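# Place pet feeder in taped outline, bowls seated

## Task

Get the pet feeder fully within the tape outline on the table, with its handle tab lined up at the red notch in the outline and both steel bowls resting flat in the feeder's wells. The pouch of pet food must end up still upright on the table.

## Robot and tools

Robot: two arms, left_arm (on the +y side) and right_arm (on the -y side). Each ends in a four-digit hand with 16 motors: index, middle and ring fingers plus a thumb. The right arm has a right hand and the left arm a mirrored left hand. Arm bases in the scene frame: left_arm at (+0.031, +0.223, 0) m, right_arm at (-0.014, -0.241, 0) m, each turned slightly about z. A camera stand sits behind the arms.

Scene frame: the origin is at table-top height, midway between the nominal bases. +x points out over the table, +z points up, and +y points toward left_arm. Image left and right do not match arm names.

Hand point axes (right hand): +z runs along the straight fingers toward the tips, +x runs across the palm away from the thumb, and +y points out of the palm face. The palm face is at y = -0.062 m. The left hand mirrors this, so on it +x points toward the thumb. A rigid mast near the wrist on the palm side can collide with things. Fingertips have rubber caps.

execute_actions(actions, cameras): actions is a list of actions, run in order. Each action is a table of up to 15 rows, one row per 1/30 s step. An action lasts 0.5 s, and a short table repeats its last row.

Each row is one flat list of 48 numbers, all in [-1, 1], covering both arms even if only one moves. The order is:
- left_arm dx, dy, dz, rx, ry, rz;
- the left hand's 16 motor goals;
- left current_limit, left speed;
- then the same 24 numbers for right_arm.

dx..rz are an offset, not a pose. They are measured along the scene-frame axes from the arm's Hand target as it stood when the action began. Every row is counted from that same start, not from the previous row. A new action or call starts from the updated Hand target, so repeating an offset moves the arm further. Scale: 1.0 equals 0.6 m for dx, dy, dz and 180 degrees for rotation. rx, ry, rz form a single rotation vector about the Hand target position. A translation longer than 1.0 gets scaled down.

The controller limits commanded orientation to 40 degrees from the measured orientation. It favours position when it cannot reach both. The hand point often stops short of its target, and an all-zero action asks for the target again. If the hand still rests short, send the remaining gap as an offset. To release a push against something, command the target back beyond the hand point. The arm sags under load, so aim higher as needed. Friction can leave the hand a few cm off with no contact.

Hand motor order (16): index_abd, index_mcp, index_pip, index_dip, middle_abd, middle_mcp, middle_pip, middle_dip, ring_abd, ring_mcp, ring_pip, ring_dip, thumb_cmc, thumb_axl, thumb_mcp, thumb_ipl. Each is an absolute goal angle, scaled linearly between the hinge's stops. Straight values: _abd 0.00, _mcp -0.75, _pip -0.58, _dip -0.70, thumb_cmc -0.71, thumb_axl -0.68, thumb_mcp -0.23, thumb_ipl -0.17. Moving toward +1 curls the fingers toward the palm, swings _abd away from the thumb, and brings the thumb round in front of the palm. A 0 is a real goal, not 'no change'. To keep a hand as it is, send back its hand_goal, hand_current_limit and hand_speed.

current_limit maps -1..+1 linearly to 0..550 mA per motor, with a floor of 11 mA; very low values may not lift a finger. speed sets goal-tracking speed to (speed+1)/2 of 8.5 rad/s. Both start at +0.4 and -0.6 and persist once written. A finger presses only while its goal lies past the object's surface, more firmly the further past.

cameras: list of names, ["all"], or []. If left out or null, you get all cameras only when actions is empty. An unknown name voids the call. The cameras are cam_head_left, cam_head_right, cam_high, cam_low, cam_left_wrist and cam_right_wrist, each 896x504. Wrist images may lag while the arm moves.

Results: end_effector_position (m) and end_effector_quat_wxyz are given per arm in the scene frame and can be off by a few cm. Hand target is the last commanded pose after clipping, and the next offsets count from it. The results also give joint positions, velocities (may read 'within noise' or be omitted) and torques, plus a few mid-action position samples. Hand lists use the motor order above:
- hand_goal: goals now written;
- hand_measured: actual hinge positions;
- hand_current_ma: positive pushes toward -1;
- hand_state: moving, goal, blocked or overload.
A motor that draws 495 mA or more for a net 5 s shuts off for 10 s. Motor heat: a MOTOR HOT line appears at 85 °C. At 100 °C that arm drops and faults for 30-60 s or longer, and this can happen without a warning. Holding loads, stretching out, or straining toward unreachable poses heats motors, even while you pause.

zoom_image(camera, region): region is [x0, y0, x1, y1] in pixels of that camera's latest image, at most 504 on a side. The camera must be in the newest image set.
read_manual(section): returns the licence texts only.
finished_scene(scene=1): ends the scene permanently. The feeder, bowls and pouch must remain correct with no robot support.

Avoid: anything leaving the table or being set down off it (this fails the task), drops, releasing moving objects, slamming, and hard hits on fixed or heavy things. Also avoid any contact between the two arms, including one hand gripping the other's fingers, and any arm stop. Loose objects may get brief outside pushes. Smooth, low-effort, quick motion is preferred.

Each tool is called after "Call:" by a JSON object that holds its "name" and its "arguments".

## Session

Call:
{"name": "execute_actions", "arguments": {"actions": []}}

Scene clock: 0.00 s.
left_arm: end_effector_position=(+0.4834, +0.3921, +0.3331) hand_goal=(+0.000, -0.754, -0.576, -0.696, +0.000, -0.754, -0.576, -0.696, +0.000, -0.754, -0.576, -0.696, -0.714, -0.678, -0.226, -0.168) hand_measured=(+0.000, -0.754, -0.576, -0.696, +0.000, -0.754, -0.576, -0.696, +0.000, -0.754, -0.576, -0.696, -0.714, -0.678, -0.226, -0.168) hand_current_ma=(+0, +0, +0, +0, +0, +0, +0, +0, +0, +0, +0, +0, +0, +0, +0, +0) hand_state=(goal, goal, goal, goal, goal, goal, goal, goal, goal, goal, goal, goal, goal, goal, goal, goal) hand_current_limit=0.40 hand_speed=-0.60 end_effector_quat_wxyz=(+0.323, +0.309, +0.856, +0.261) | right_arm: end_effector_position=(+0.2899, -0.3486, +0.2837) hand_goal=(+0.000, -0.754, -0.576, -0.696, +0.000, -0.754, -0.576, -0.696, +0.000, -0.754, -0.576, -0.696, -0.714, -0.678, -0.226, -0.168) hand_measured=(+0.000, -0.754, -0.576, -0.696, +0.000, -0.754, -0.576, -0.696, +0.000, -0.754, -0.576, -0.696, -0.714, -0.678, -0.226, -0.168) hand_current_ma=(+0, +0, +0, +0, +0, +0, +0, +0, +0, +0, +0, +0, +0, +0, +0, +0) hand_state=(goal, goal, goal, goal, goal, goal, goal, goal, goal, goal, goal, goal, goal, goal, goal, goal) hand_current_limit=0.40 hand_speed=-0.60 end_effector_quat_wxyz=(+0.069, +0.980, +0.184, -0.011)
Joint positions: left_arm=[0.208 1.015 0.914 -0.618 -0.123 -0.652] | right_arm=[0.064 1.105 1.152 -1.617 0.139 1.211]
Joint velocities: within noise
Joint torques (N m): no reading
Motor temperatures (°C): left_arm=[30 31 32 30 35 30] | right_arm=[30 34 30 31 29 30]
Heat: left arm: hottest wrist yaw 35 °C; right arm: hottest shoulder 34 °C.
Hand target: left_arm +0.4880, +0.3929, +0.3556; +0.340, +0.304, +0.847, +0.271 | right_arm +0.2951, -0.3485, +0.2928; +0.071, +0.980, +0.183, +0.000

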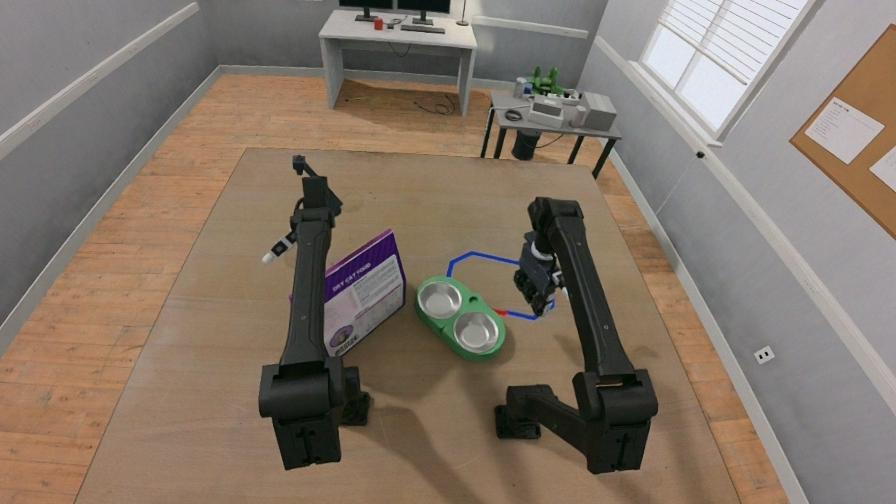

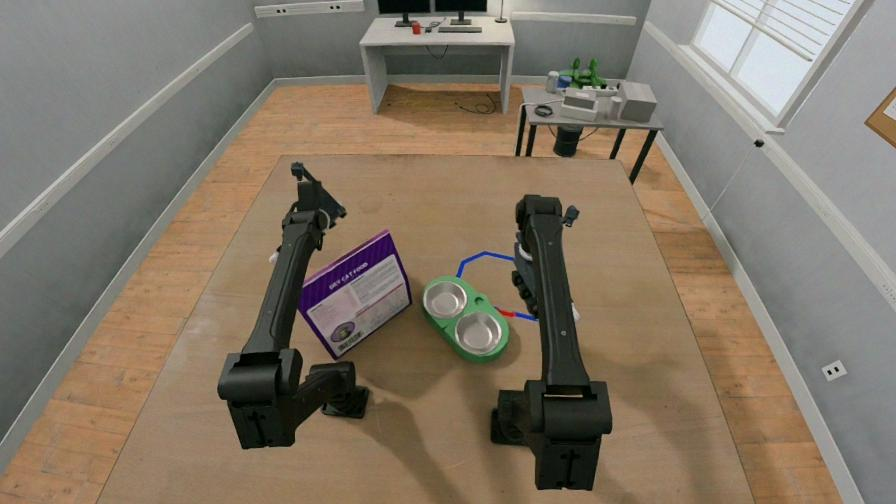

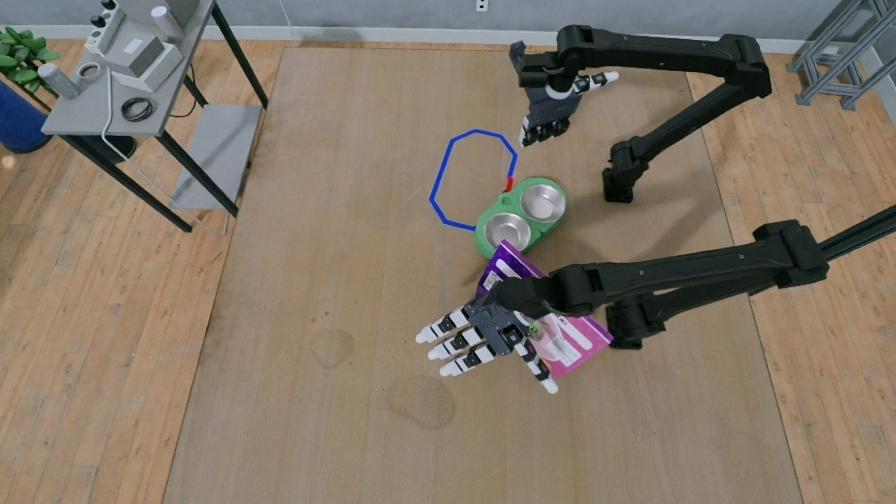

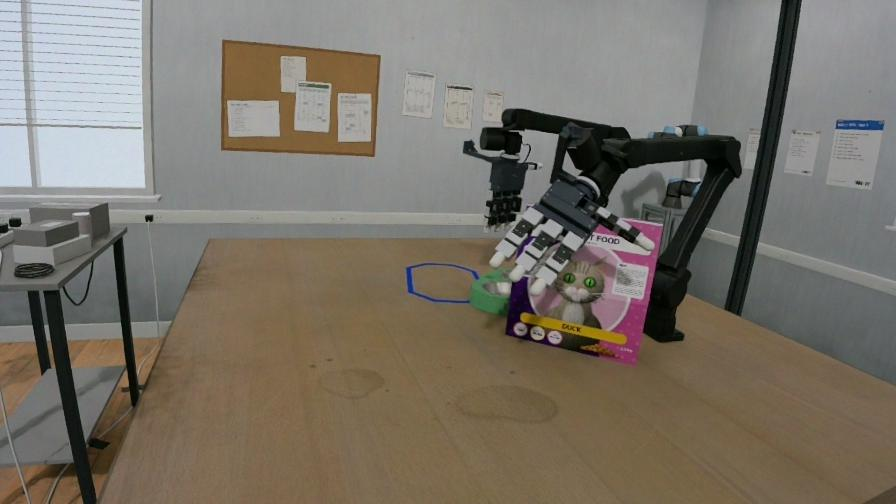

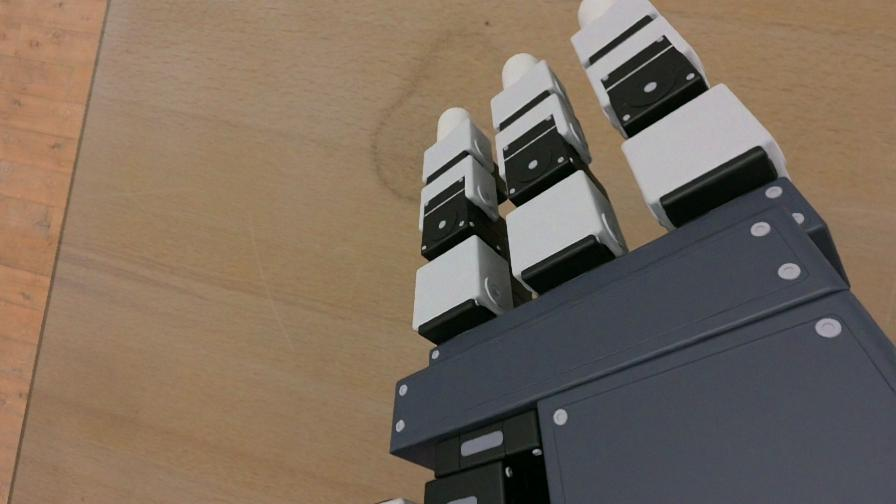

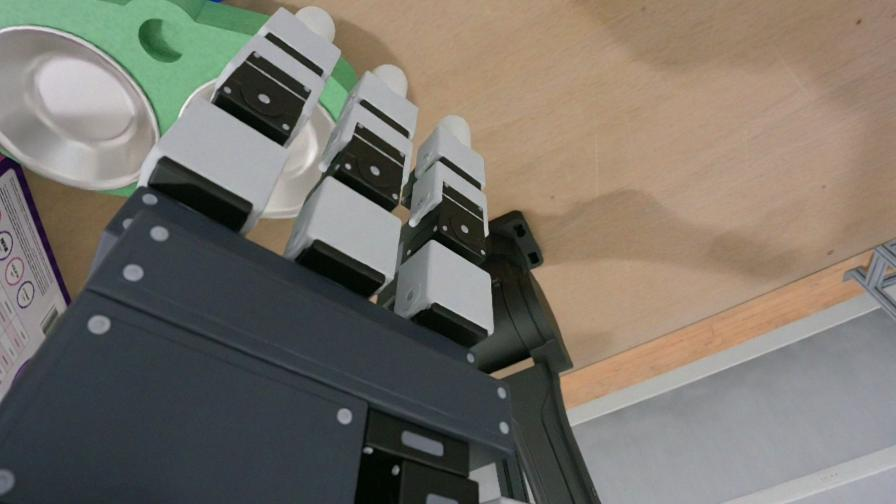

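Call:
{"name": "zoom_image", "arguments": {"camera": "cam_high", "region": [400, 100, 640, 300]}}

Call:
{"name": "zoom_image", "arguments": {"camera": "cam_head_left", "region": [360, 220, 600, 380]}}

Call:
{"name": "zoom_image", "arguments": {"camera": "cam_head_right", "region": [380, 220, 620, 380]}}

Call:
{"name": "zoom_image", "arguments": {"camera": "cam_low", "region": [380, 180, 680, 380]}}

Scaled by 2.100 from the camera's 896x504 image, which has a finer 1280x720 frame.

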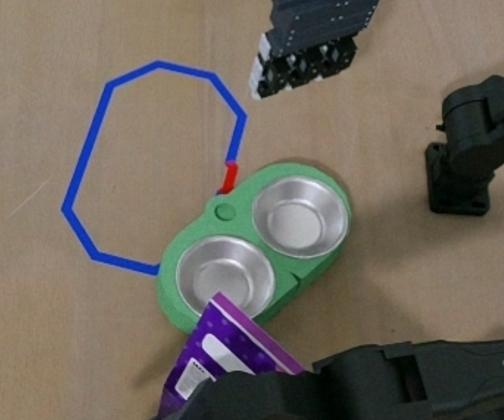

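Scaled by 2.100 from the camera's 896x504 image, which has a finer 1280x720 frame.

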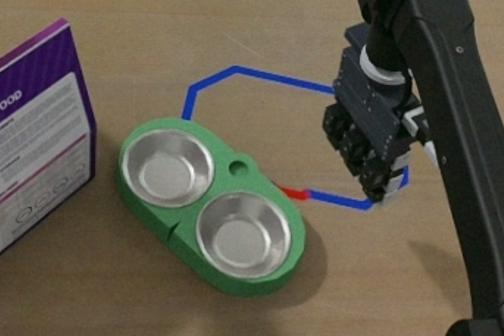

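Scaled by 2.100 from the camera's 896x504 image, which has a finer 1280x720 frame.

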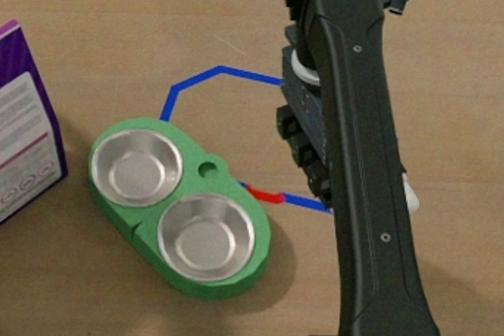

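Scaled by 1.680 from the camera's 896x504 image, which has a finer 1280x720 frame.

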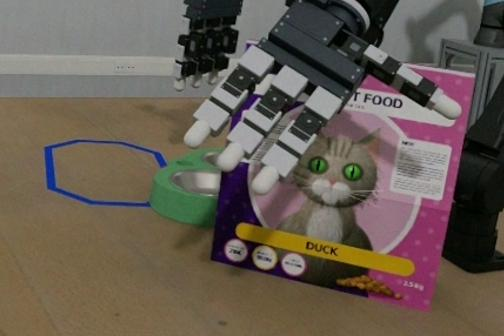

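Call:
{"name": "zoom_image", "arguments": {"camera": "cam_high", "region": [480, 140, 580, 220]}}

Call:
{"name": "zoom_image", "arguments": {"camera": "cam_head_right", "region": [450, 240, 570, 340]}}

Call:
{"name": "zoom_image", "arguments": {"camera": "cam_head_left", "region": [400, 240, 560, 370]}}

Scaled by 5.040 from the camera's 896x504 image, which has a finer 1280x720 frame.

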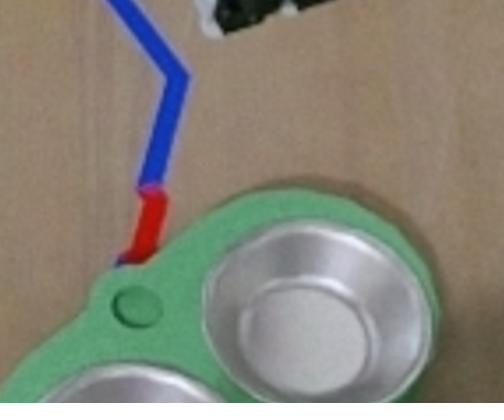

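Scaled by 4.200 from the camera's 896x504 image, which has a finer 1280x720 frame.

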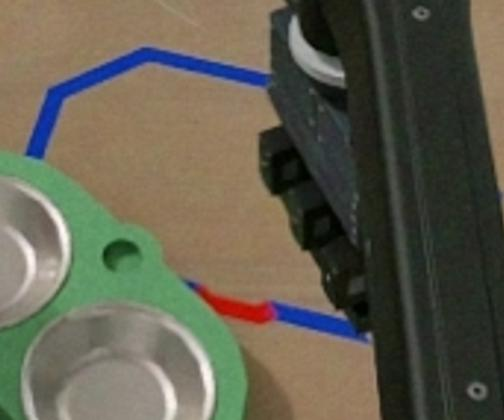

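Scaled by 3.150 from the camera's 896x504 image, which has a finer 1280x720 frame.

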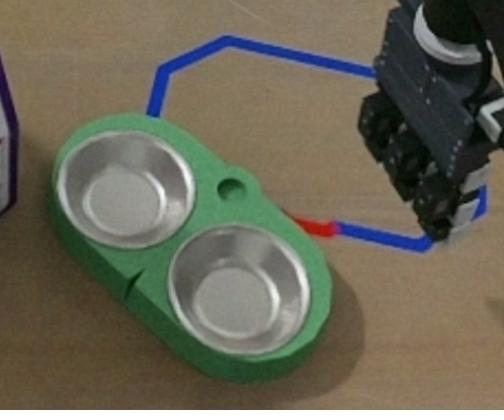

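Call:
{"name": "execute_actions", "arguments": {"actions": [[[0,0,0,0,0,0,0,-0.754,-0.576,-0.696,0,-0.754,-0.576,-0.696,0,-0.754,-0.576,-0.696,-0.714,-0.678,-0.226,-0.168,0.4,-0.6,0.009,0.045,0.01,0.0114,0,-0.0293,0.13,-0.754,-0.576,-0.696,0,-0.754,-0.576,-0.696,-0.13,-0.754,-0.576,-0.696,-0.714,-0.678,-0.226,-0.168,0.4,-0.6]],[[0,0,0,0,0,0,0,-0.754,-0.576,-0.696,0,-0.754,-0.576,-0.696,0,-0.754,-0.576,-0.696,-0.714,-0.678,-0.226,-0.168,0.4,-0.6,0.017,0.09,0.01,0.0114,0,-0.0293,0.13,-0.754,-0.576,-0.696,0,-0.754,-0.576,-0.696,-0.13,-0.754,-0.576,-0.696,-0.714,-0.678,-0.226,-0.168,0.4,-0.6]],[[0,0,0,0,0,0,0,-0.754,-0.576,-0.696,0,-0.754,-0.576,-0.696,0,-0.754,-0.576,-0.696,-0.714,-0.678,-0.226,-0.168,0.4,-0.6,0.017,0.09,0.01,0.0114,0,-0.0293,0.13,-0.754,-0.576,-0.696,0,-0.754,-0.576,-0.696,-0.13,-0.754,-0.576,-0.696,-0.714,-0.678,-0.226,-0.168,0.4,-0.6]],[[0,0,0,0,0,0,0,-0.754,-0.576,-0.696,0,-0.754,-0.576,-0.696,0,-0.754,-0.576,-0.696,-0.714,-0.678,-0.226,-0.168,0.4,-0.6,0.017,0.09,0.01,0.0114,0,-0.0293,0.13,-0.754,-0.576,-0.696,0,-0.754,-0.576,-0.696,-0.13,-0.754,-0.576,-0.696,-0.714,-0.678,-0.226,-0.168,0.4,-0.6]],[[0,0,0,0,0,0,0,-0.754,-0.576,-0.696,0,-0.754,-0.576,-0.696,0,-0.754,-0.576,-0.696,-0.714,-0.678,-0.226,-0.168,0.4,-0.6,0.008,0.06,0.0,0,0,0,0.13,-0.754,-0.576,-0.696,0,-0.754,-0.576,-0.696,-0.13,-0.754,-0.576,-0.696,-0.714,-0.678,-0.226,-0.168,0.4,-0.6]]], "cameras": ["all"]}}

Scene clock: 19.53 s.
left_arm: end_effector_position=(+0.4834, +0.3921, +0.3331) hand_goal=(+0.000, -0.754, -0.576, -0.696, +0.000, -0.754, -0.576, -0.696, +0.000, -0.754, -0.576, -0.696, -0.714, -0.678, -0.226, -0.168) hand_measured=(+0.000, -0.756, -0.576, -0.696, +0.000, -0.758, -0.576, -0.696, +0.000, -0.758, -0.576, -0.696, -0.718, -0.678, -0.226, -0.168) hand_current_ma=(+0, -2, +0, +0, +0, -3, +0, +0, +0, -3, +0, +0, -3, +0, +1, +0) hand_state=(goal, goal, goal, goal, goal, goal, goal, goal, goal, goal, goal, goal, goal, goal, goal, goal) hand_current_limit=0.40 hand_speed=-0.60 end_effector_quat_wxyz=(+0.323, +0.309, +0.856, +0.261) | right_arm: end_effector_position=(+0.3241, -0.1320, +0.3025) hand_goal=(+0.130, -0.754, -0.576, -0.696, +0.000, -0.754, -0.576, -0.696, -0.130, -0.754, -0.576, -0.696, -0.714, -0.678, -0.226, -0.168) hand_measured=(+0.126, -0.752, -0.576, -0.696, +0.000, -0.752, -0.576, -0.696, -0.128, -0.752, -0.576, -0.696, -0.714, -0.678, -0.224, -0.168) hand_current_ma=(-13, +8, -3, +0, -1, +8, -3, +0, +11, +9, -3, +0, +0, +4, +18, +2) hand_state=(goal, goal, goal, goal, goal, goal, goal, goal, goal, goal, goal, goal, goal, goal, goal, goal) hand_current_limit=0.40 hand_speed=-0.60 end_effector_quat_wxyz=(+0.004, +1.000, +0.005, -0.007)
Joint positions: left_arm=[0.208 1.015 0.914 -0.618 -0.123 -0.652] | right_arm=[0.548 1.422 1.511 -1.676 0 2.057]
Joint torques (N m): left_arm=[0.85 -6.71 11.43 1.96 -0.1 0.17] | right_arm=[0.03 -10.4 14.15 0.03 0.09 0.2]
Heat: left arm: hottest elbow 35 °C; right arm: hottest shoulder 34 °C.
Hand target: left_arm +0.4880, +0.3929, +0.3556; +0.340, +0.304, +0.847, +0.271 | right_arm +0.3360, -0.1234, +0.3168; +0.000, +1.000, +0.001, +0.000
Off the commanded pose: left_arm 0.023 m, 2 deg | right_arm 0.020 m, 1 deg.
joint sent to its limit (right arm) — joint 4 (wrist pitch), lower limit. The joint targets still meet the commanded pose.
Step readings (end_effector_position of left_arm | right_arm):
0: (+0.4834, +0.3921, +0.3331) | (+0.2899, -0.3486, +0.2837)
1: (+0.4834, +0.3921, +0.3331) | (+0.2898, -0.3486, +0.2837)
2: (+0.4834, +0.3921, +0.3331) | (+0.2893, -0.3477, +0.2833)
4: (+0.4834, +0.3921, +0.3331) | (+0.2874, -0.3424, +0.2815)
8: (+0.4834, +0.3921, +0.3331) | (+0.2882, -0.3296, +0.2792)
15: (+0.4834, +0.3921, +0.3331) | (+0.2883, -0.3255, +0.2793)
16: (+0.4834, +0.3921, +0.3331) | (+0.2881, -0.3252, +0.2796)
17: (+0.4834, +0.3921, +0.3331) | (+0.2877, -0.3219, +0.2798)
19: (+0.4834, +0.3921, +0.3331) | (+0.2895, -0.3106, +0.2820)
23: (+0.4834, +0.3921, +0.3331) | (+0.3001, -0.2810, +0.2867)
30: (+0.4834, +0.3921, +0.3331) | (+0.3003, -0.2723, +0.2863)
31: (+0.4834, +0.3921, +0.3331) | (+0.2998, -0.2721, +0.2864)
32: (+0.4834, +0.3921, +0.3331) | (+0.2993, -0.2693, +0.2867)
34: (+0.4834, +0.3921, +0.3331) | (+0.3005, -0.2589, +0.2893)
38: (+0.4834, +0.3921, +0.3331) | (+0.3103, -0.2306, +0.2946)
45: (+0.4834, +0.3921, +0.3331) | (+0.3108, -0.2196, +0.2932)
46: (+0.4834, +0.3921, +0.3331) | (+0.3103, -0.2196, +0.2935)
47: (+0.4834, +0.3921, +0.3331) | (+0.3099, -0.2169, +0.2940)
49: (+0.4834, +0.3921, +0.3331) | (+0.3115, -0.2067, +0.2972)
53: (+0.4834, +0.3921, +0.3331) | (+0.3204, -0.1793, +0.3028)
60: (+0.4834, +0.3921, +0.3331) | (+0.3198, -0.1675, +0.3004)
61: (+0.4834, +0.3921, +0.3331) | (+0.3195, -0.1673, +0.3006)
62: (+0.4834, +0.3921, +0.3331) | (+0.3191, -0.1659, +0.3009)
64: (+0.4834, +0.3921, +0.3331) | (+0.3210, -0.1598, +0.3030)
68: (+0.4834, +0.3921, +0.3331) | (+0.3250, -0.1413, +0.3052)
75: (+0.4834, +0.3921, +0.3331) | (+0.3242, -0.1324, +0.3017)
camera_calibration:
cam_right_wrist: T_world_to_cam=[[-0.756954, -0.653468, 0.000421046, 0.190447], [-0.462593, 0.536306, 0.705963, -0.0338613], [-0.46155, 0.534187, -0.708248, 0.560319], [0, 0, 0, 1]] pos_world=[0.387111, -0.156704, 0.420669]

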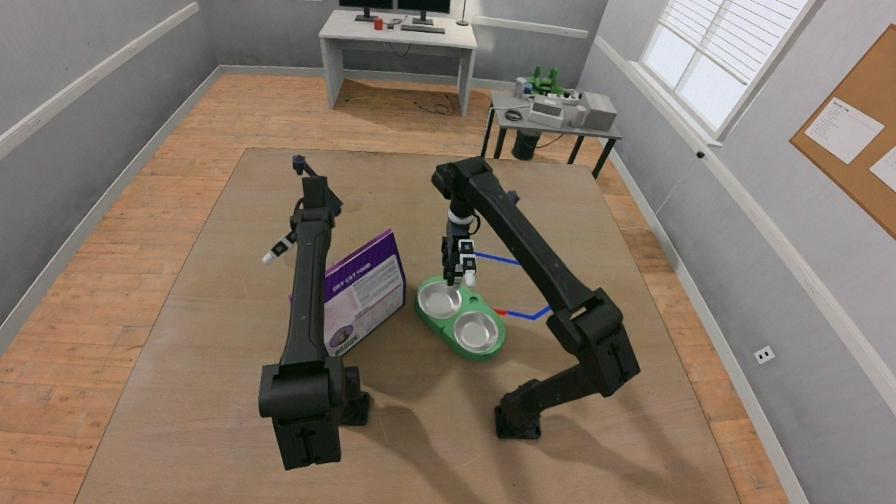

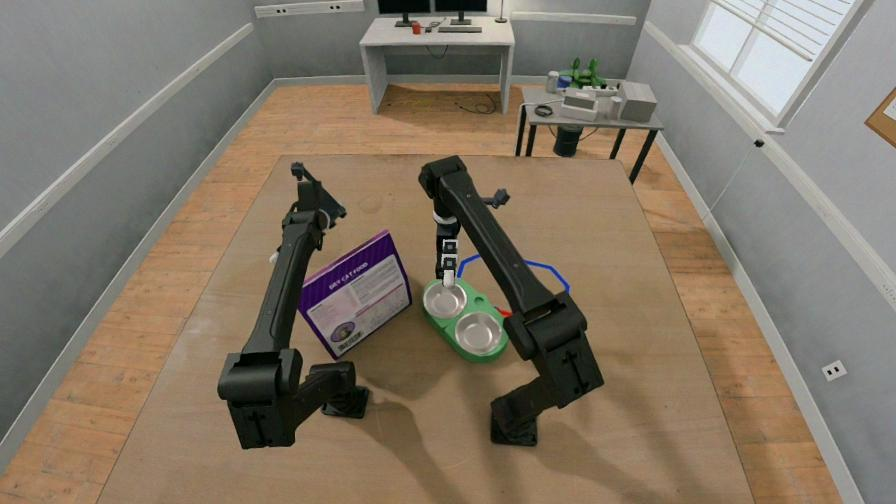

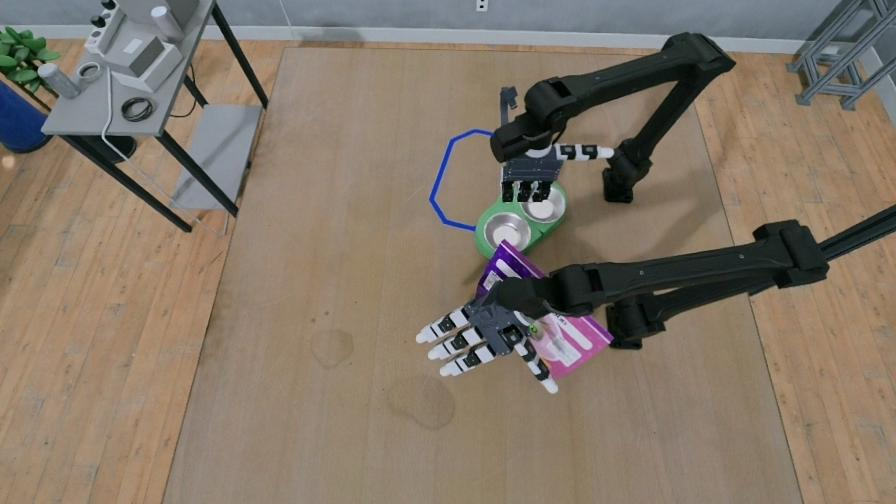

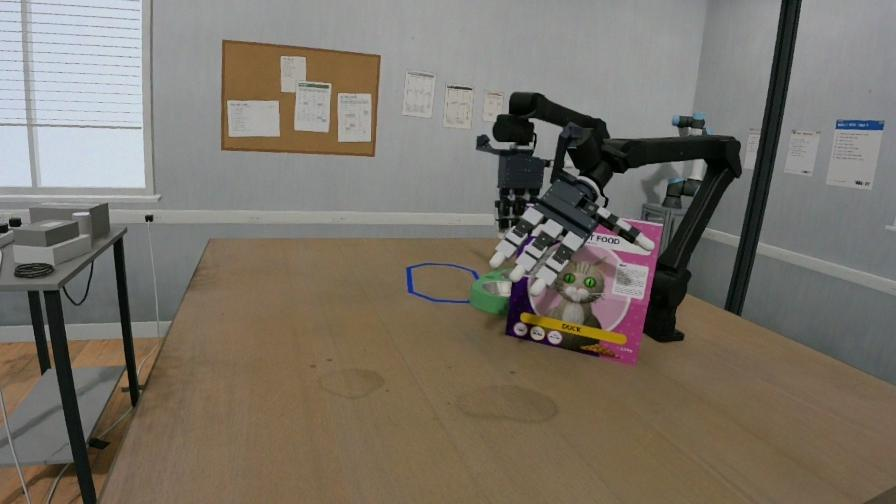

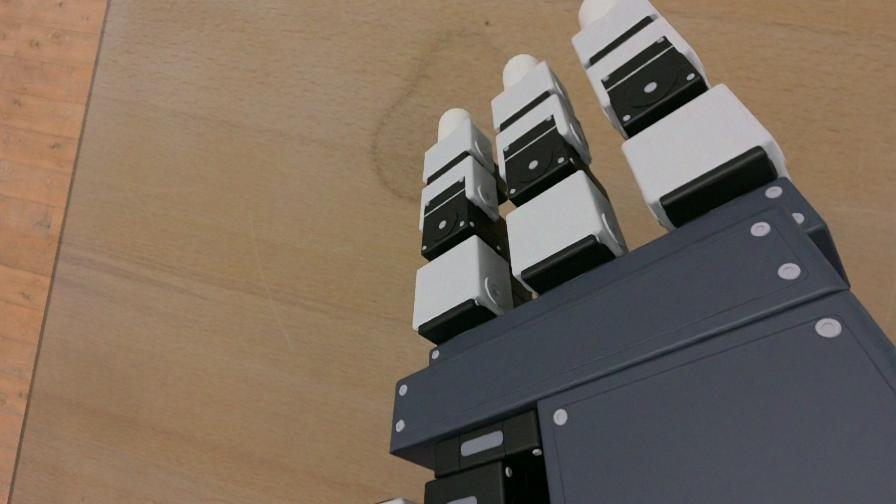

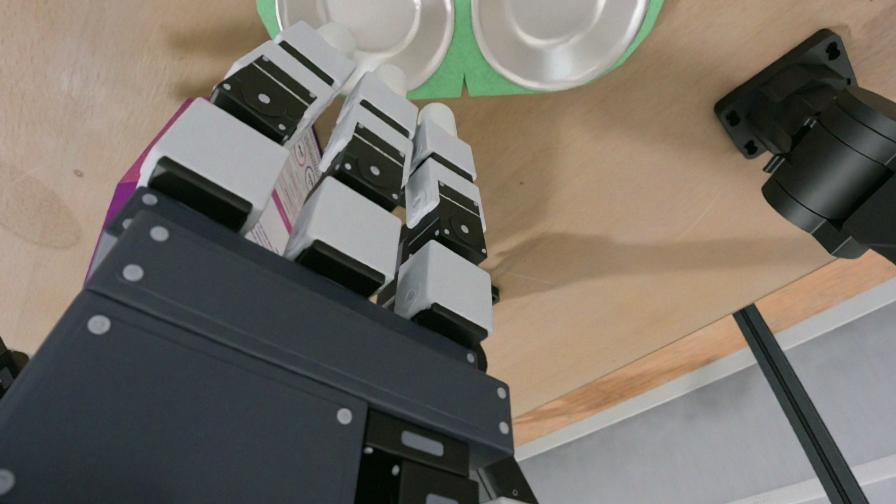

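Call:
{"name": "zoom_image", "arguments": {"camera": "cam_high", "region": [460, 120, 620, 270]}}

Call:
{"name": "zoom_image", "arguments": {"camera": "cam_head_right", "region": [380, 220, 560, 370]}}

Call:
{"name": "zoom_image", "arguments": {"camera": "cam_head_left", "region": [380, 220, 560, 370]}}

Scaled by 3.150 from the camera's 896x504 image, which has a finer 1280x720 frame.

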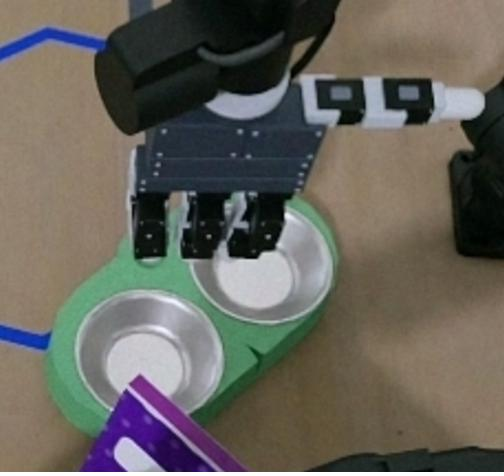

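Scaled by 2.800 from the camera's 896x504 image, which has a finer 1280x720 frame.

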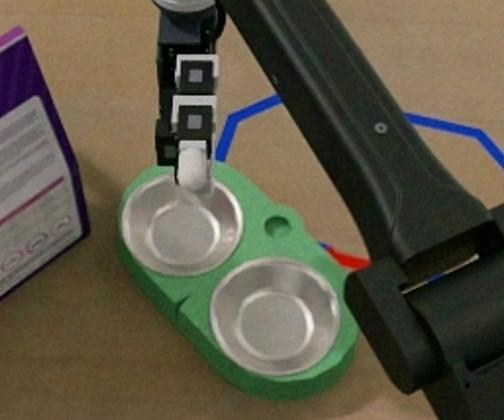

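Scaled by 2.800 from the camera's 896x504 image, which has a finer 1280x720 frame.

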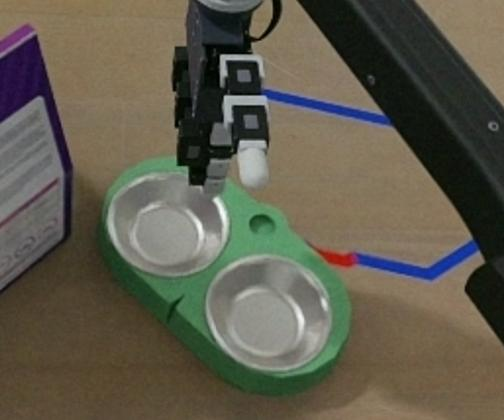

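Call:
{"name": "execute_actions", "arguments": {"actions": [[[0,0,0,0,0,0,0,-0.754,-0.576,-0.696,0,-0.754,-0.576,-0.696,0,-0.754,-0.576,-0.696,-0.714,-0.678,-0.226,-0.168,0.4,-0.6,0.03,0.03,0,0,0,0,0.13,-0.754,-0.576,-0.696,0,-0.754,-0.576,-0.696,0,0.479,0.737,0.174,-0.714,-0.678,-0.226,-0.168,0.4,-0.2]],[[0,0,0,0,0,0,0,-0.754,-0.576,-0.696,0,-0.754,-0.576,-0.696,0,-0.754,-0.576,-0.696,-0.714,-0.678,-0.226,-0.168,0.4,-0.6,0.03,0.025,-0.04,0,0,0,0.13,-0.754,-0.576,-0.696,0,-0.754,-0.576,-0.696,0,0.479,0.737,0.174,-0.714,-0.678,-0.226,-0.168,0.4,-0.2]],[[0,0,0,0,0,0,0,-0.754,-0.576,-0.696,0,-0.754,-0.576,-0.696,0,-0.754,-0.576,-0.696,-0.714,-0.678,-0.226,-0.168,0.4,-0.6,0,0,-0.04,0,0,0,0.13,-0.754,-0.576,-0.696,0,-0.754,-0.576,-0.696,0,0.479,0.737,0.174,-0.714,-0.678,-0.226,-0.168,0.4,-0.2]]], "cameras": ["cam_head_left","cam_high","cam_right_wrist"]}}

Call:
{"name": "zoom_image", "arguments": {"camera": "cam_high", "region": [460, 120, 620, 270]}}

Call:
{"name": "zoom_image", "arguments": {"camera": "cam_head_left", "region": [380, 220, 560, 370]}}

Scene clock: 22.40 s.
left_arm: end_effector_position=(+0.4834, +0.3921, +0.3331) hand_goal=(+0.000, -0.754, -0.576, -0.696, +0.000, -0.754, -0.576, -0.696, +0.000, -0.754, -0.576, -0.696, -0.714, -0.678, -0.226, -0.168) hand_measured=(+0.000, -0.756, -0.576, -0.696, +0.000, -0.758, -0.576, -0.696, +0.000, -0.758, -0.576, -0.696, -0.718, -0.678, -0.226, -0.168) hand_current_ma=(+0, -2, +0, +0, +0, -3, +0, +0, +0, -3, +0, +0, -3, +0, +1, +0) hand_state=(goal, goal, goal, goal, goal, goal, goal, goal, goal, goal, goal, goal, goal, goal, goal, goal) hand_current_limit=0.40 hand_speed=-0.60 end_effector_quat_wxyz=(+0.323, +0.309, +0.856, +0.261) | right_arm: end_effector_position=(+0.3725, -0.0964, +0.2743) hand_goal=(+0.130, -0.754, -0.576, -0.696, +0.000, -0.754, -0.576, -0.696, +0.000, +0.478, +0.736, +0.174, -0.714, -0.678, -0.226, -0.168) hand_measured=(+0.126, -0.752, -0.576, -0.696, +0.000, -0.752, -0.576, -0.696, -0.002, +0.424, +0.700, +0.168, -0.714, -0.678, -0.224, -0.168) hand_current_ma=(-13, +8, -3, +0, -1, +8, -3, +0, -12, -287, -179, -30, +0, +4, +18, +2) hand_state=(goal, goal, goal, goal, goal, goal, goal, goal, goal, blocked, blocked, goal, goal, goal, goal, goal) hand_current_limit=0.40 hand_speed=-0.20 end_effector_quat_wxyz=(-0.001, +1.000, +0.001, +0.003)
Joint positions: left_arm=[0.208 1.015 0.914 -0.618 -0.123 -0.652] | right_arm=[0.565 1.562 1.594 -1.598 0.001 2.082]
Joint torques (N m): left_arm=[0.79 -6.65 11.45 1.96 -0.1 0.17] | right_arm=[0.56 -13.33 9.07 0.55 -0.04 0.19]
Heat: left arm: hottest elbow 36 °C; right arm: hottest shoulder 34 °C.
Hand target: left_arm +0.4880, +0.3929, +0.3556; +0.340, +0.304, +0.847, +0.271 | right_arm +0.3720, -0.0904, +0.2688; -0.001, +1.000, +0.001, +0.001
Off the commanded pose: left_arm 0.023 m, 2 deg | right_arm 0.008 m, 0 deg.
Step readings (end_effector_position of left_arm | right_arm):
0: (+0.4834, +0.3921, +0.3331) | (+0.3240, -0.1320, +0.3025)
1: (+0.4834, +0.3921, +0.3331) | (+0.3241, -0.1320, +0.3027)
2: (+0.4834, +0.3921, +0.3331) | (+0.3248, -0.1315, +0.3029)
4: (+0.4834, +0.3921, +0.3331) | (+0.3296, -0.1278, +0.3049)
8: (+0.4834, +0.3921, +0.3331) | (+0.3403, -0.1196, +0.3059)
15: (+0.4834, +0.3921, +0.3331) | (+0.3429, -0.1174, +0.3017)
16: (+0.4834, +0.3921, +0.3331) | (+0.3430, -0.1174, +0.3018)
17: (+0.4834, +0.3921, +0.3331) | (+0.3434, -0.1169, +0.3020)
19: (+0.4834, +0.3921, +0.3331) | (+0.3463, -0.1144, +0.3010)
23: (+0.4834, +0.3921, +0.3331) | (+0.3550, -0.1071, +0.2908)
30: (+0.4834, +0.3921, +0.3331) | (+0.3598, -0.1036, +0.2783)
31: (+0.4834, +0.3921, +0.3331) | (+0.3600, -0.1035, +0.2783)
32: (+0.4834, +0.3921, +0.3331) | (+0.3611, -0.1028, +0.2778)
34: (+0.4834, +0.3921, +0.3331) | (+0.3644, -0.1009, +0.2767)
38: (+0.4834, +0.3921, +0.3331) | (+0.3703, -0.0976, +0.2749)
45: (+0.4834, +0.3921, +0.3331) | (+0.3723, -0.0965, +0.2743)
camera_calibration:
cam_right_wrist: T_world_to_cam=[[-0.761681, -0.647614, -0.020936, 0.258566], [-0.472587, 0.533141, 0.701728, -0.00600981], [-0.443287, 0.544387, -0.712137, 0.538822], [0, 0, 0, 1]] pos_world=[0.432957, -0.122673, 0.393345]
Images, in order (width x height): cam_head_left 896x504, cam_high 896x504, cam_right_wrist 896x504.

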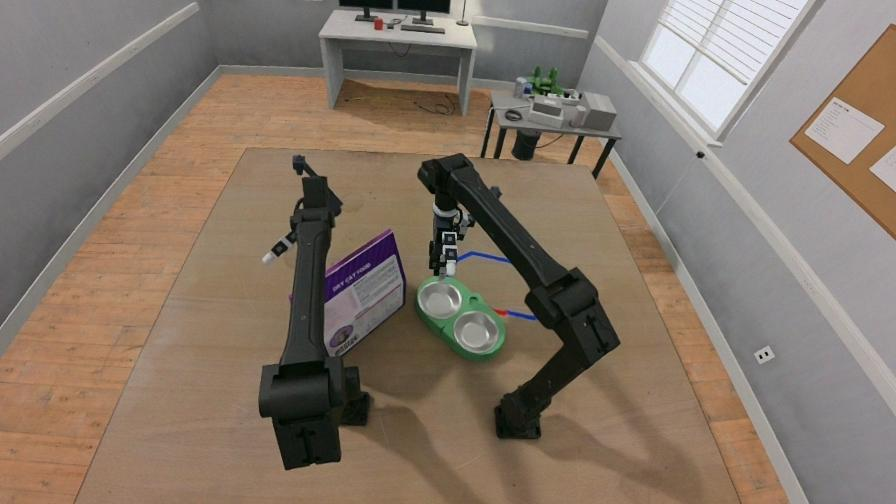

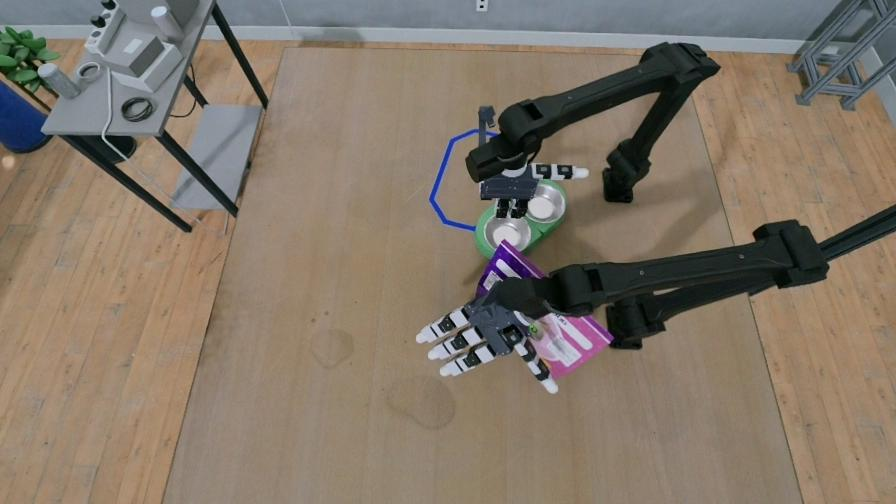

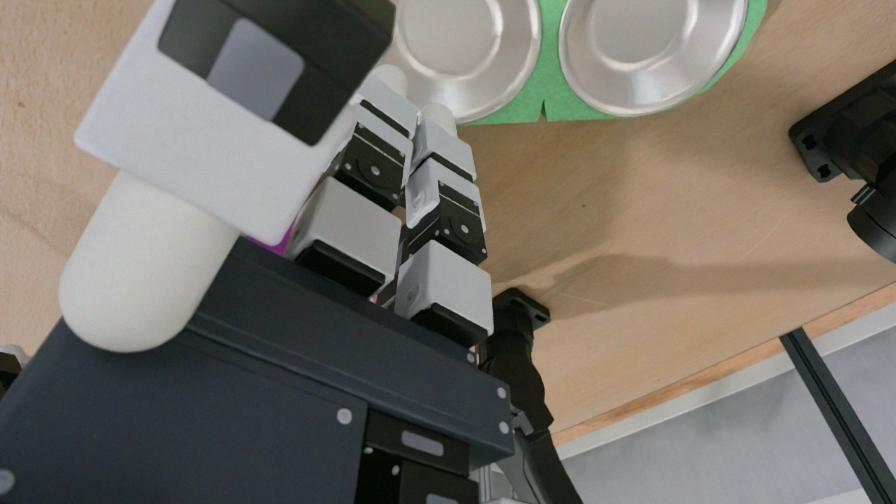

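Scaled by 3.150 from the camera's 896x504 image, which has a finer 1280x720 frame.

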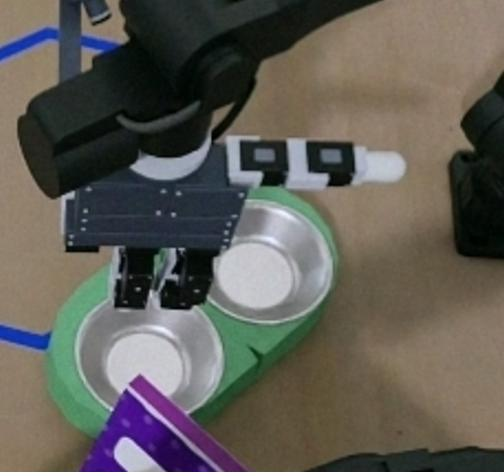

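Scaled by 2.800 from the camera's 896x504 image, which has a finer 1280x720 frame.

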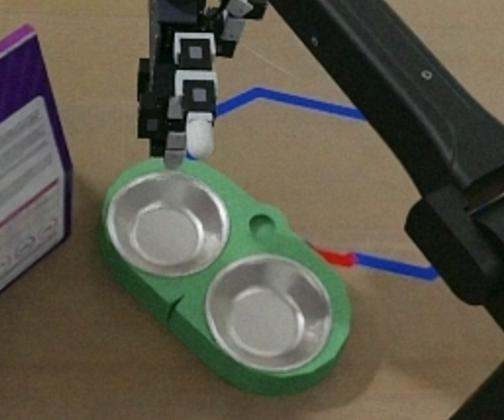

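Call:
{"name": "execute_actions", "arguments": {"actions": [[[0,0,0,0,0,0,0,-0.754,-0.576,-0.696,0,-0.754,-0.576,-0.696,0,-0.754,-0.576,-0.696,-0.714,-0.678,-0.226,-0.168,0.4,-0.6,-0.013,0.005,-0.045,0,0,0,0.13,-0.754,-0.576,-0.696,0,-0.754,-0.576,-0.696,0,0.4,0.64,0.1,-0.714,-0.678,-0.226,-0.168,0.4,-0.2]],[[0,0,0,0,0,0,0,-0.754,-0.576,-0.696,0,-0.754,-0.576,-0.696,0,-0.754,-0.576,-0.696,-0.714,-0.678,-0.226,-0.168,0.4,-0.6,0.0,0.0,-0.045,0,0,0,0.13,-0.754,-0.576,-0.696,0,-0.754,-0.576,-0.696,0,0.4,0.64,0.1,-0.714,-0.678,-0.226,-0.168,0.4,-0.2]],[[0,0,0,0,0,0,0,-0.754,-0.576,-0.696,0,-0.754,-0.576,-0.696,0,-0.754,-0.576,-0.696,-0.714,-0.678,-0.226,-0.168,0.4,-0.6,0,0,-0.045,0,0,0,0.13,-0.754,-0.576,-0.696,0,-0.754,-0.576,-0.696,0,0.4,0.64,0.1,-0.714,-0.678,-0.226,-0.168,0.4,-0.2]]], "cameras": ["cam_head_left","cam_high","cam_right_wrist","cam_low"]}}

Call:
{"name": "zoom_image", "arguments": {"camera": "cam_high", "region": [460, 120, 620, 270]}}

Call:
{"name": "zoom_image", "arguments": {"camera": "cam_head_left", "region": [380, 220, 560, 370]}}

Scene clock: 25.10 s.
left_arm: end_effector_position=(+0.4834, +0.3921, +0.3331) hand_goal=(+0.000, -0.754, -0.576, -0.696, +0.000, -0.754, -0.576, -0.696, +0.000, -0.754, -0.576, -0.696, -0.714, -0.678, -0.226, -0.168) hand_measured=(+0.000, -0.756, -0.576, -0.696, +0.000, -0.758, -0.576, -0.696, +0.000, -0.758, -0.576, -0.696, -0.718, -0.678, -0.226, -0.168) hand_current_ma=(+0, -2, +0, +0, +0, -3, +0, +0, +0, -3, +0, +0, -3, +0, +1, +0) hand_state=(goal, goal, goal, goal, goal, goal, goal, goal, goal, goal, goal, goal, goal, goal, goal, goal) hand_current_limit=0.40 hand_speed=-0.60 end_effector_quat_wxyz=(+0.323, +0.309, +0.856, +0.261) | right_arm: end_effector_position=(+0.3669, -0.0926, +0.1978) hand_goal=(+0.130, -0.754, -0.576, -0.696, +0.000, -0.754, -0.576, -0.696, +0.000, +0.400, +0.640, +0.100, -0.714, -0.678, -0.226, -0.168) hand_measured=(+0.126, -0.752, -0.576, -0.696, +0.000, -0.752, -0.576, -0.696, -0.002, +0.392, +0.640, +0.104, -0.714, -0.678, -0.224, -0.168) hand_current_ma=(-13, +8, -3, +0, -1, +8, -3, +0, -12, -45, +4, +17, +0, +4, +18, +2) hand_state=(goal, goal, goal, goal, goal, goal, goal, goal, goal, goal, goal, goal, goal, goal, goal, goal) hand_current_limit=0.40 hand_speed=-0.20 end_effector_quat_wxyz=(-0.004, +1.000, +0.002, +0.008)
Joint positions: left_arm=[0.208 1.015 0.914 -0.618 -0.123 -0.652] | right_arm=[0.578 1.559 1.392 -1.386 0.001 2.092]
Joint torques (N m): left_arm=[0.79 -6.65 11.45 1.96 -0.1 0.17] | right_arm=[0.62 -12.63 8.49 0.59 -0.07 0.19]
Motor temperatures (°C): left_arm=[30 31 36 30 34 30] | right_arm=[30 34 35 31 29 30]
Heat: left arm: hottest elbow 36 °C; right arm: hottest elbow 35 °C.
Hand target: left_arm +0.4880, +0.3929, +0.3556; +0.340, +0.304, +0.847, +0.271 | right_arm +0.3642, -0.0875, +0.1879; -0.001, +1.000, +0.001, +0.000
Off the commanded pose: left_arm 0.023 m, 2 deg | right_arm 0.012 m, 1 deg.
joint sent to its limit (right arm) — joint 6 (wrist roll), upper limit. The joint targets still meet the commanded pose.
Step readings (end_effector_position of left_arm | right_arm):
0: (+0.4834, +0.3921, +0.3331) | (+0.3725, -0.0964, +0.2743)
1: (+0.4834, +0.3921, +0.3331) | (+0.3725, -0.0964, +0.2741)
2: (+0.4834, +0.3921, +0.3331) | (+0.3729, -0.0958, +0.2727)
4: (+0.4834, +0.3921, +0.3331) | (+0.3733, -0.0947, +0.2655)
8: (+0.4834, +0.3921, +0.3331) | (+0.3678, -0.0944, +0.2490)
15: (+0.4834, +0.3921, +0.3331) | (+0.3675, -0.0923, +0.2449)
16: (+0.4834, +0.3921, +0.3331) | (+0.3677, -0.0923, +0.2447)
17: (+0.4834, +0.3921, +0.3331) | (+0.3681, -0.0920, +0.2434)
19: (+0.4834, +0.3921, +0.3331) | (+0.3692, -0.0913, +0.2371)
23: (+0.4834, +0.3921, +0.3331) | (+0.3663, -0.0930, +0.2239)
30: (+0.4834, +0.3921, +0.3331) | (+0.3672, -0.0925, +0.2208)
31: (+0.4834, +0.3921, +0.3331) | (+0.3673, -0.0924, +0.2206)
32: (+0.4834, +0.3921, +0.3331) | (+0.3678, -0.0921, +0.2193)
34: (+0.4834, +0.3921, +0.3331) | (+0.3691, -0.0914, +0.2132)
38: (+0.4834, +0.3921, +0.3331) | (+0.3657, -0.0933, +0.2006)
45: (+0.4834, +0.3921, +0.3331) | (+0.3667, -0.0928, +0.1978)
camera_calibration:
cam_right_wrist: T_world_to_cam=[[-0.759431, -0.649741, -0.033171, 0.25656], [-0.481371, 0.526875, 0.700489, 0.0458994], [-0.437659, 0.547941, -0.712892, 0.478303], [0, 0, 0, 1]] pos_world=[0.426269, -0.119567, 0.317337]
Images, in order (width x height): cam_head_left 896x504, cam_high 896x504, cam_low 896x504, cam_right_wrist 896x504.

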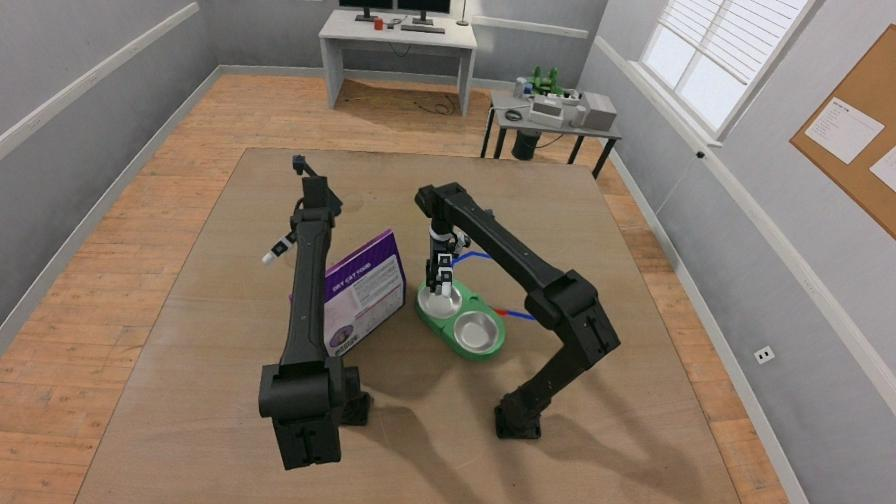

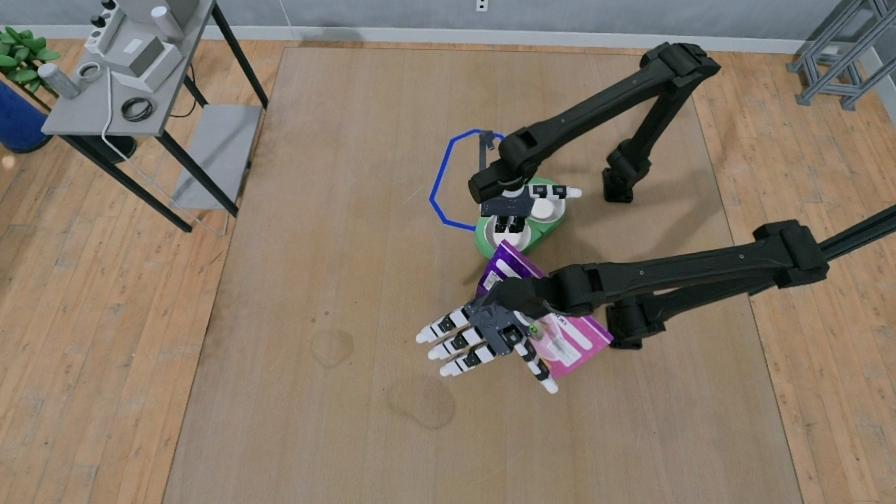

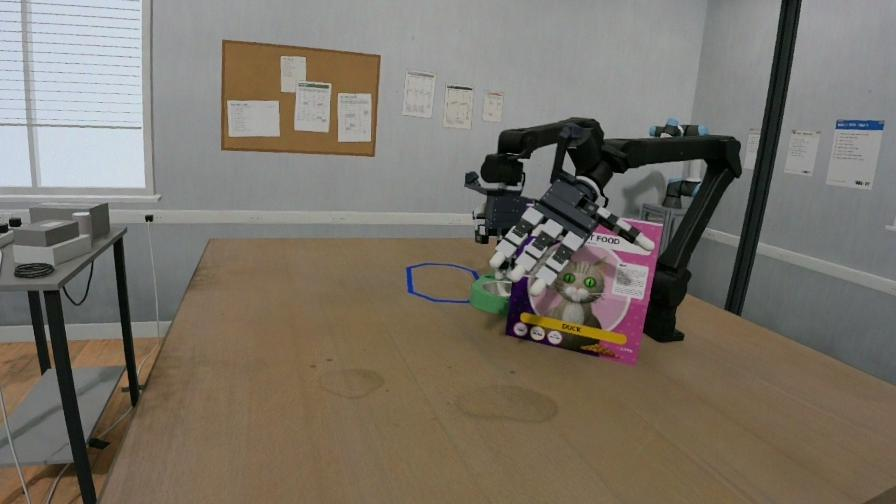

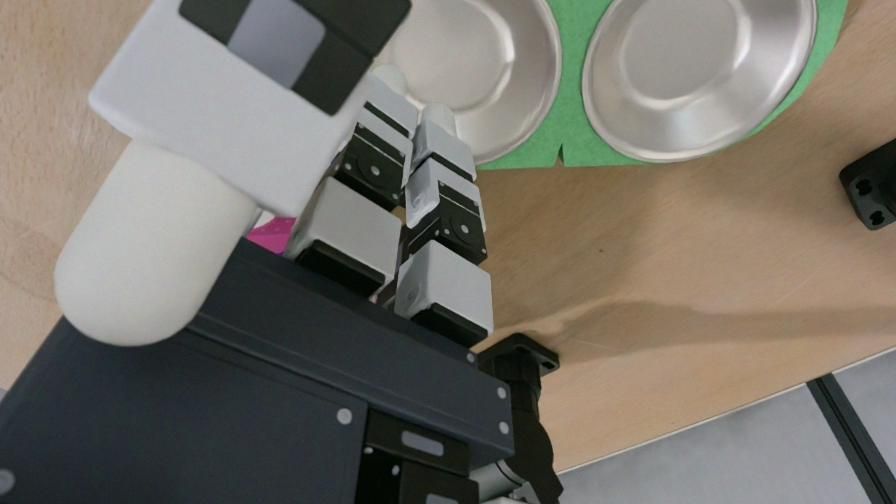

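Scaled by 3.150 from the camera's 896x504 image, which has a finer 1280x720 frame.

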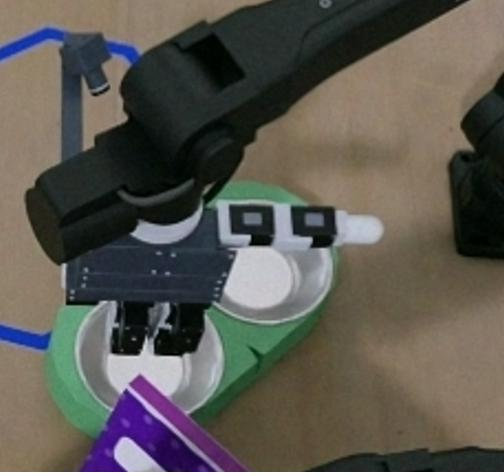

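Scaled by 2.800 from the camera's 896x504 image, which has a finer 1280x720 frame.

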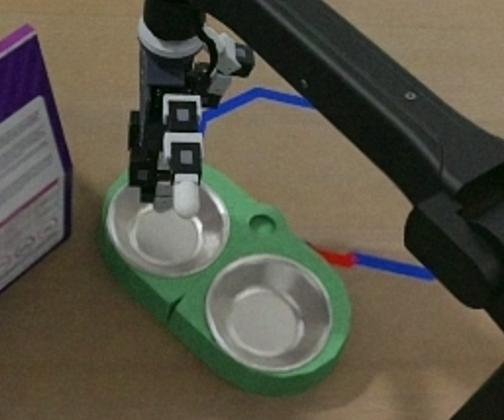

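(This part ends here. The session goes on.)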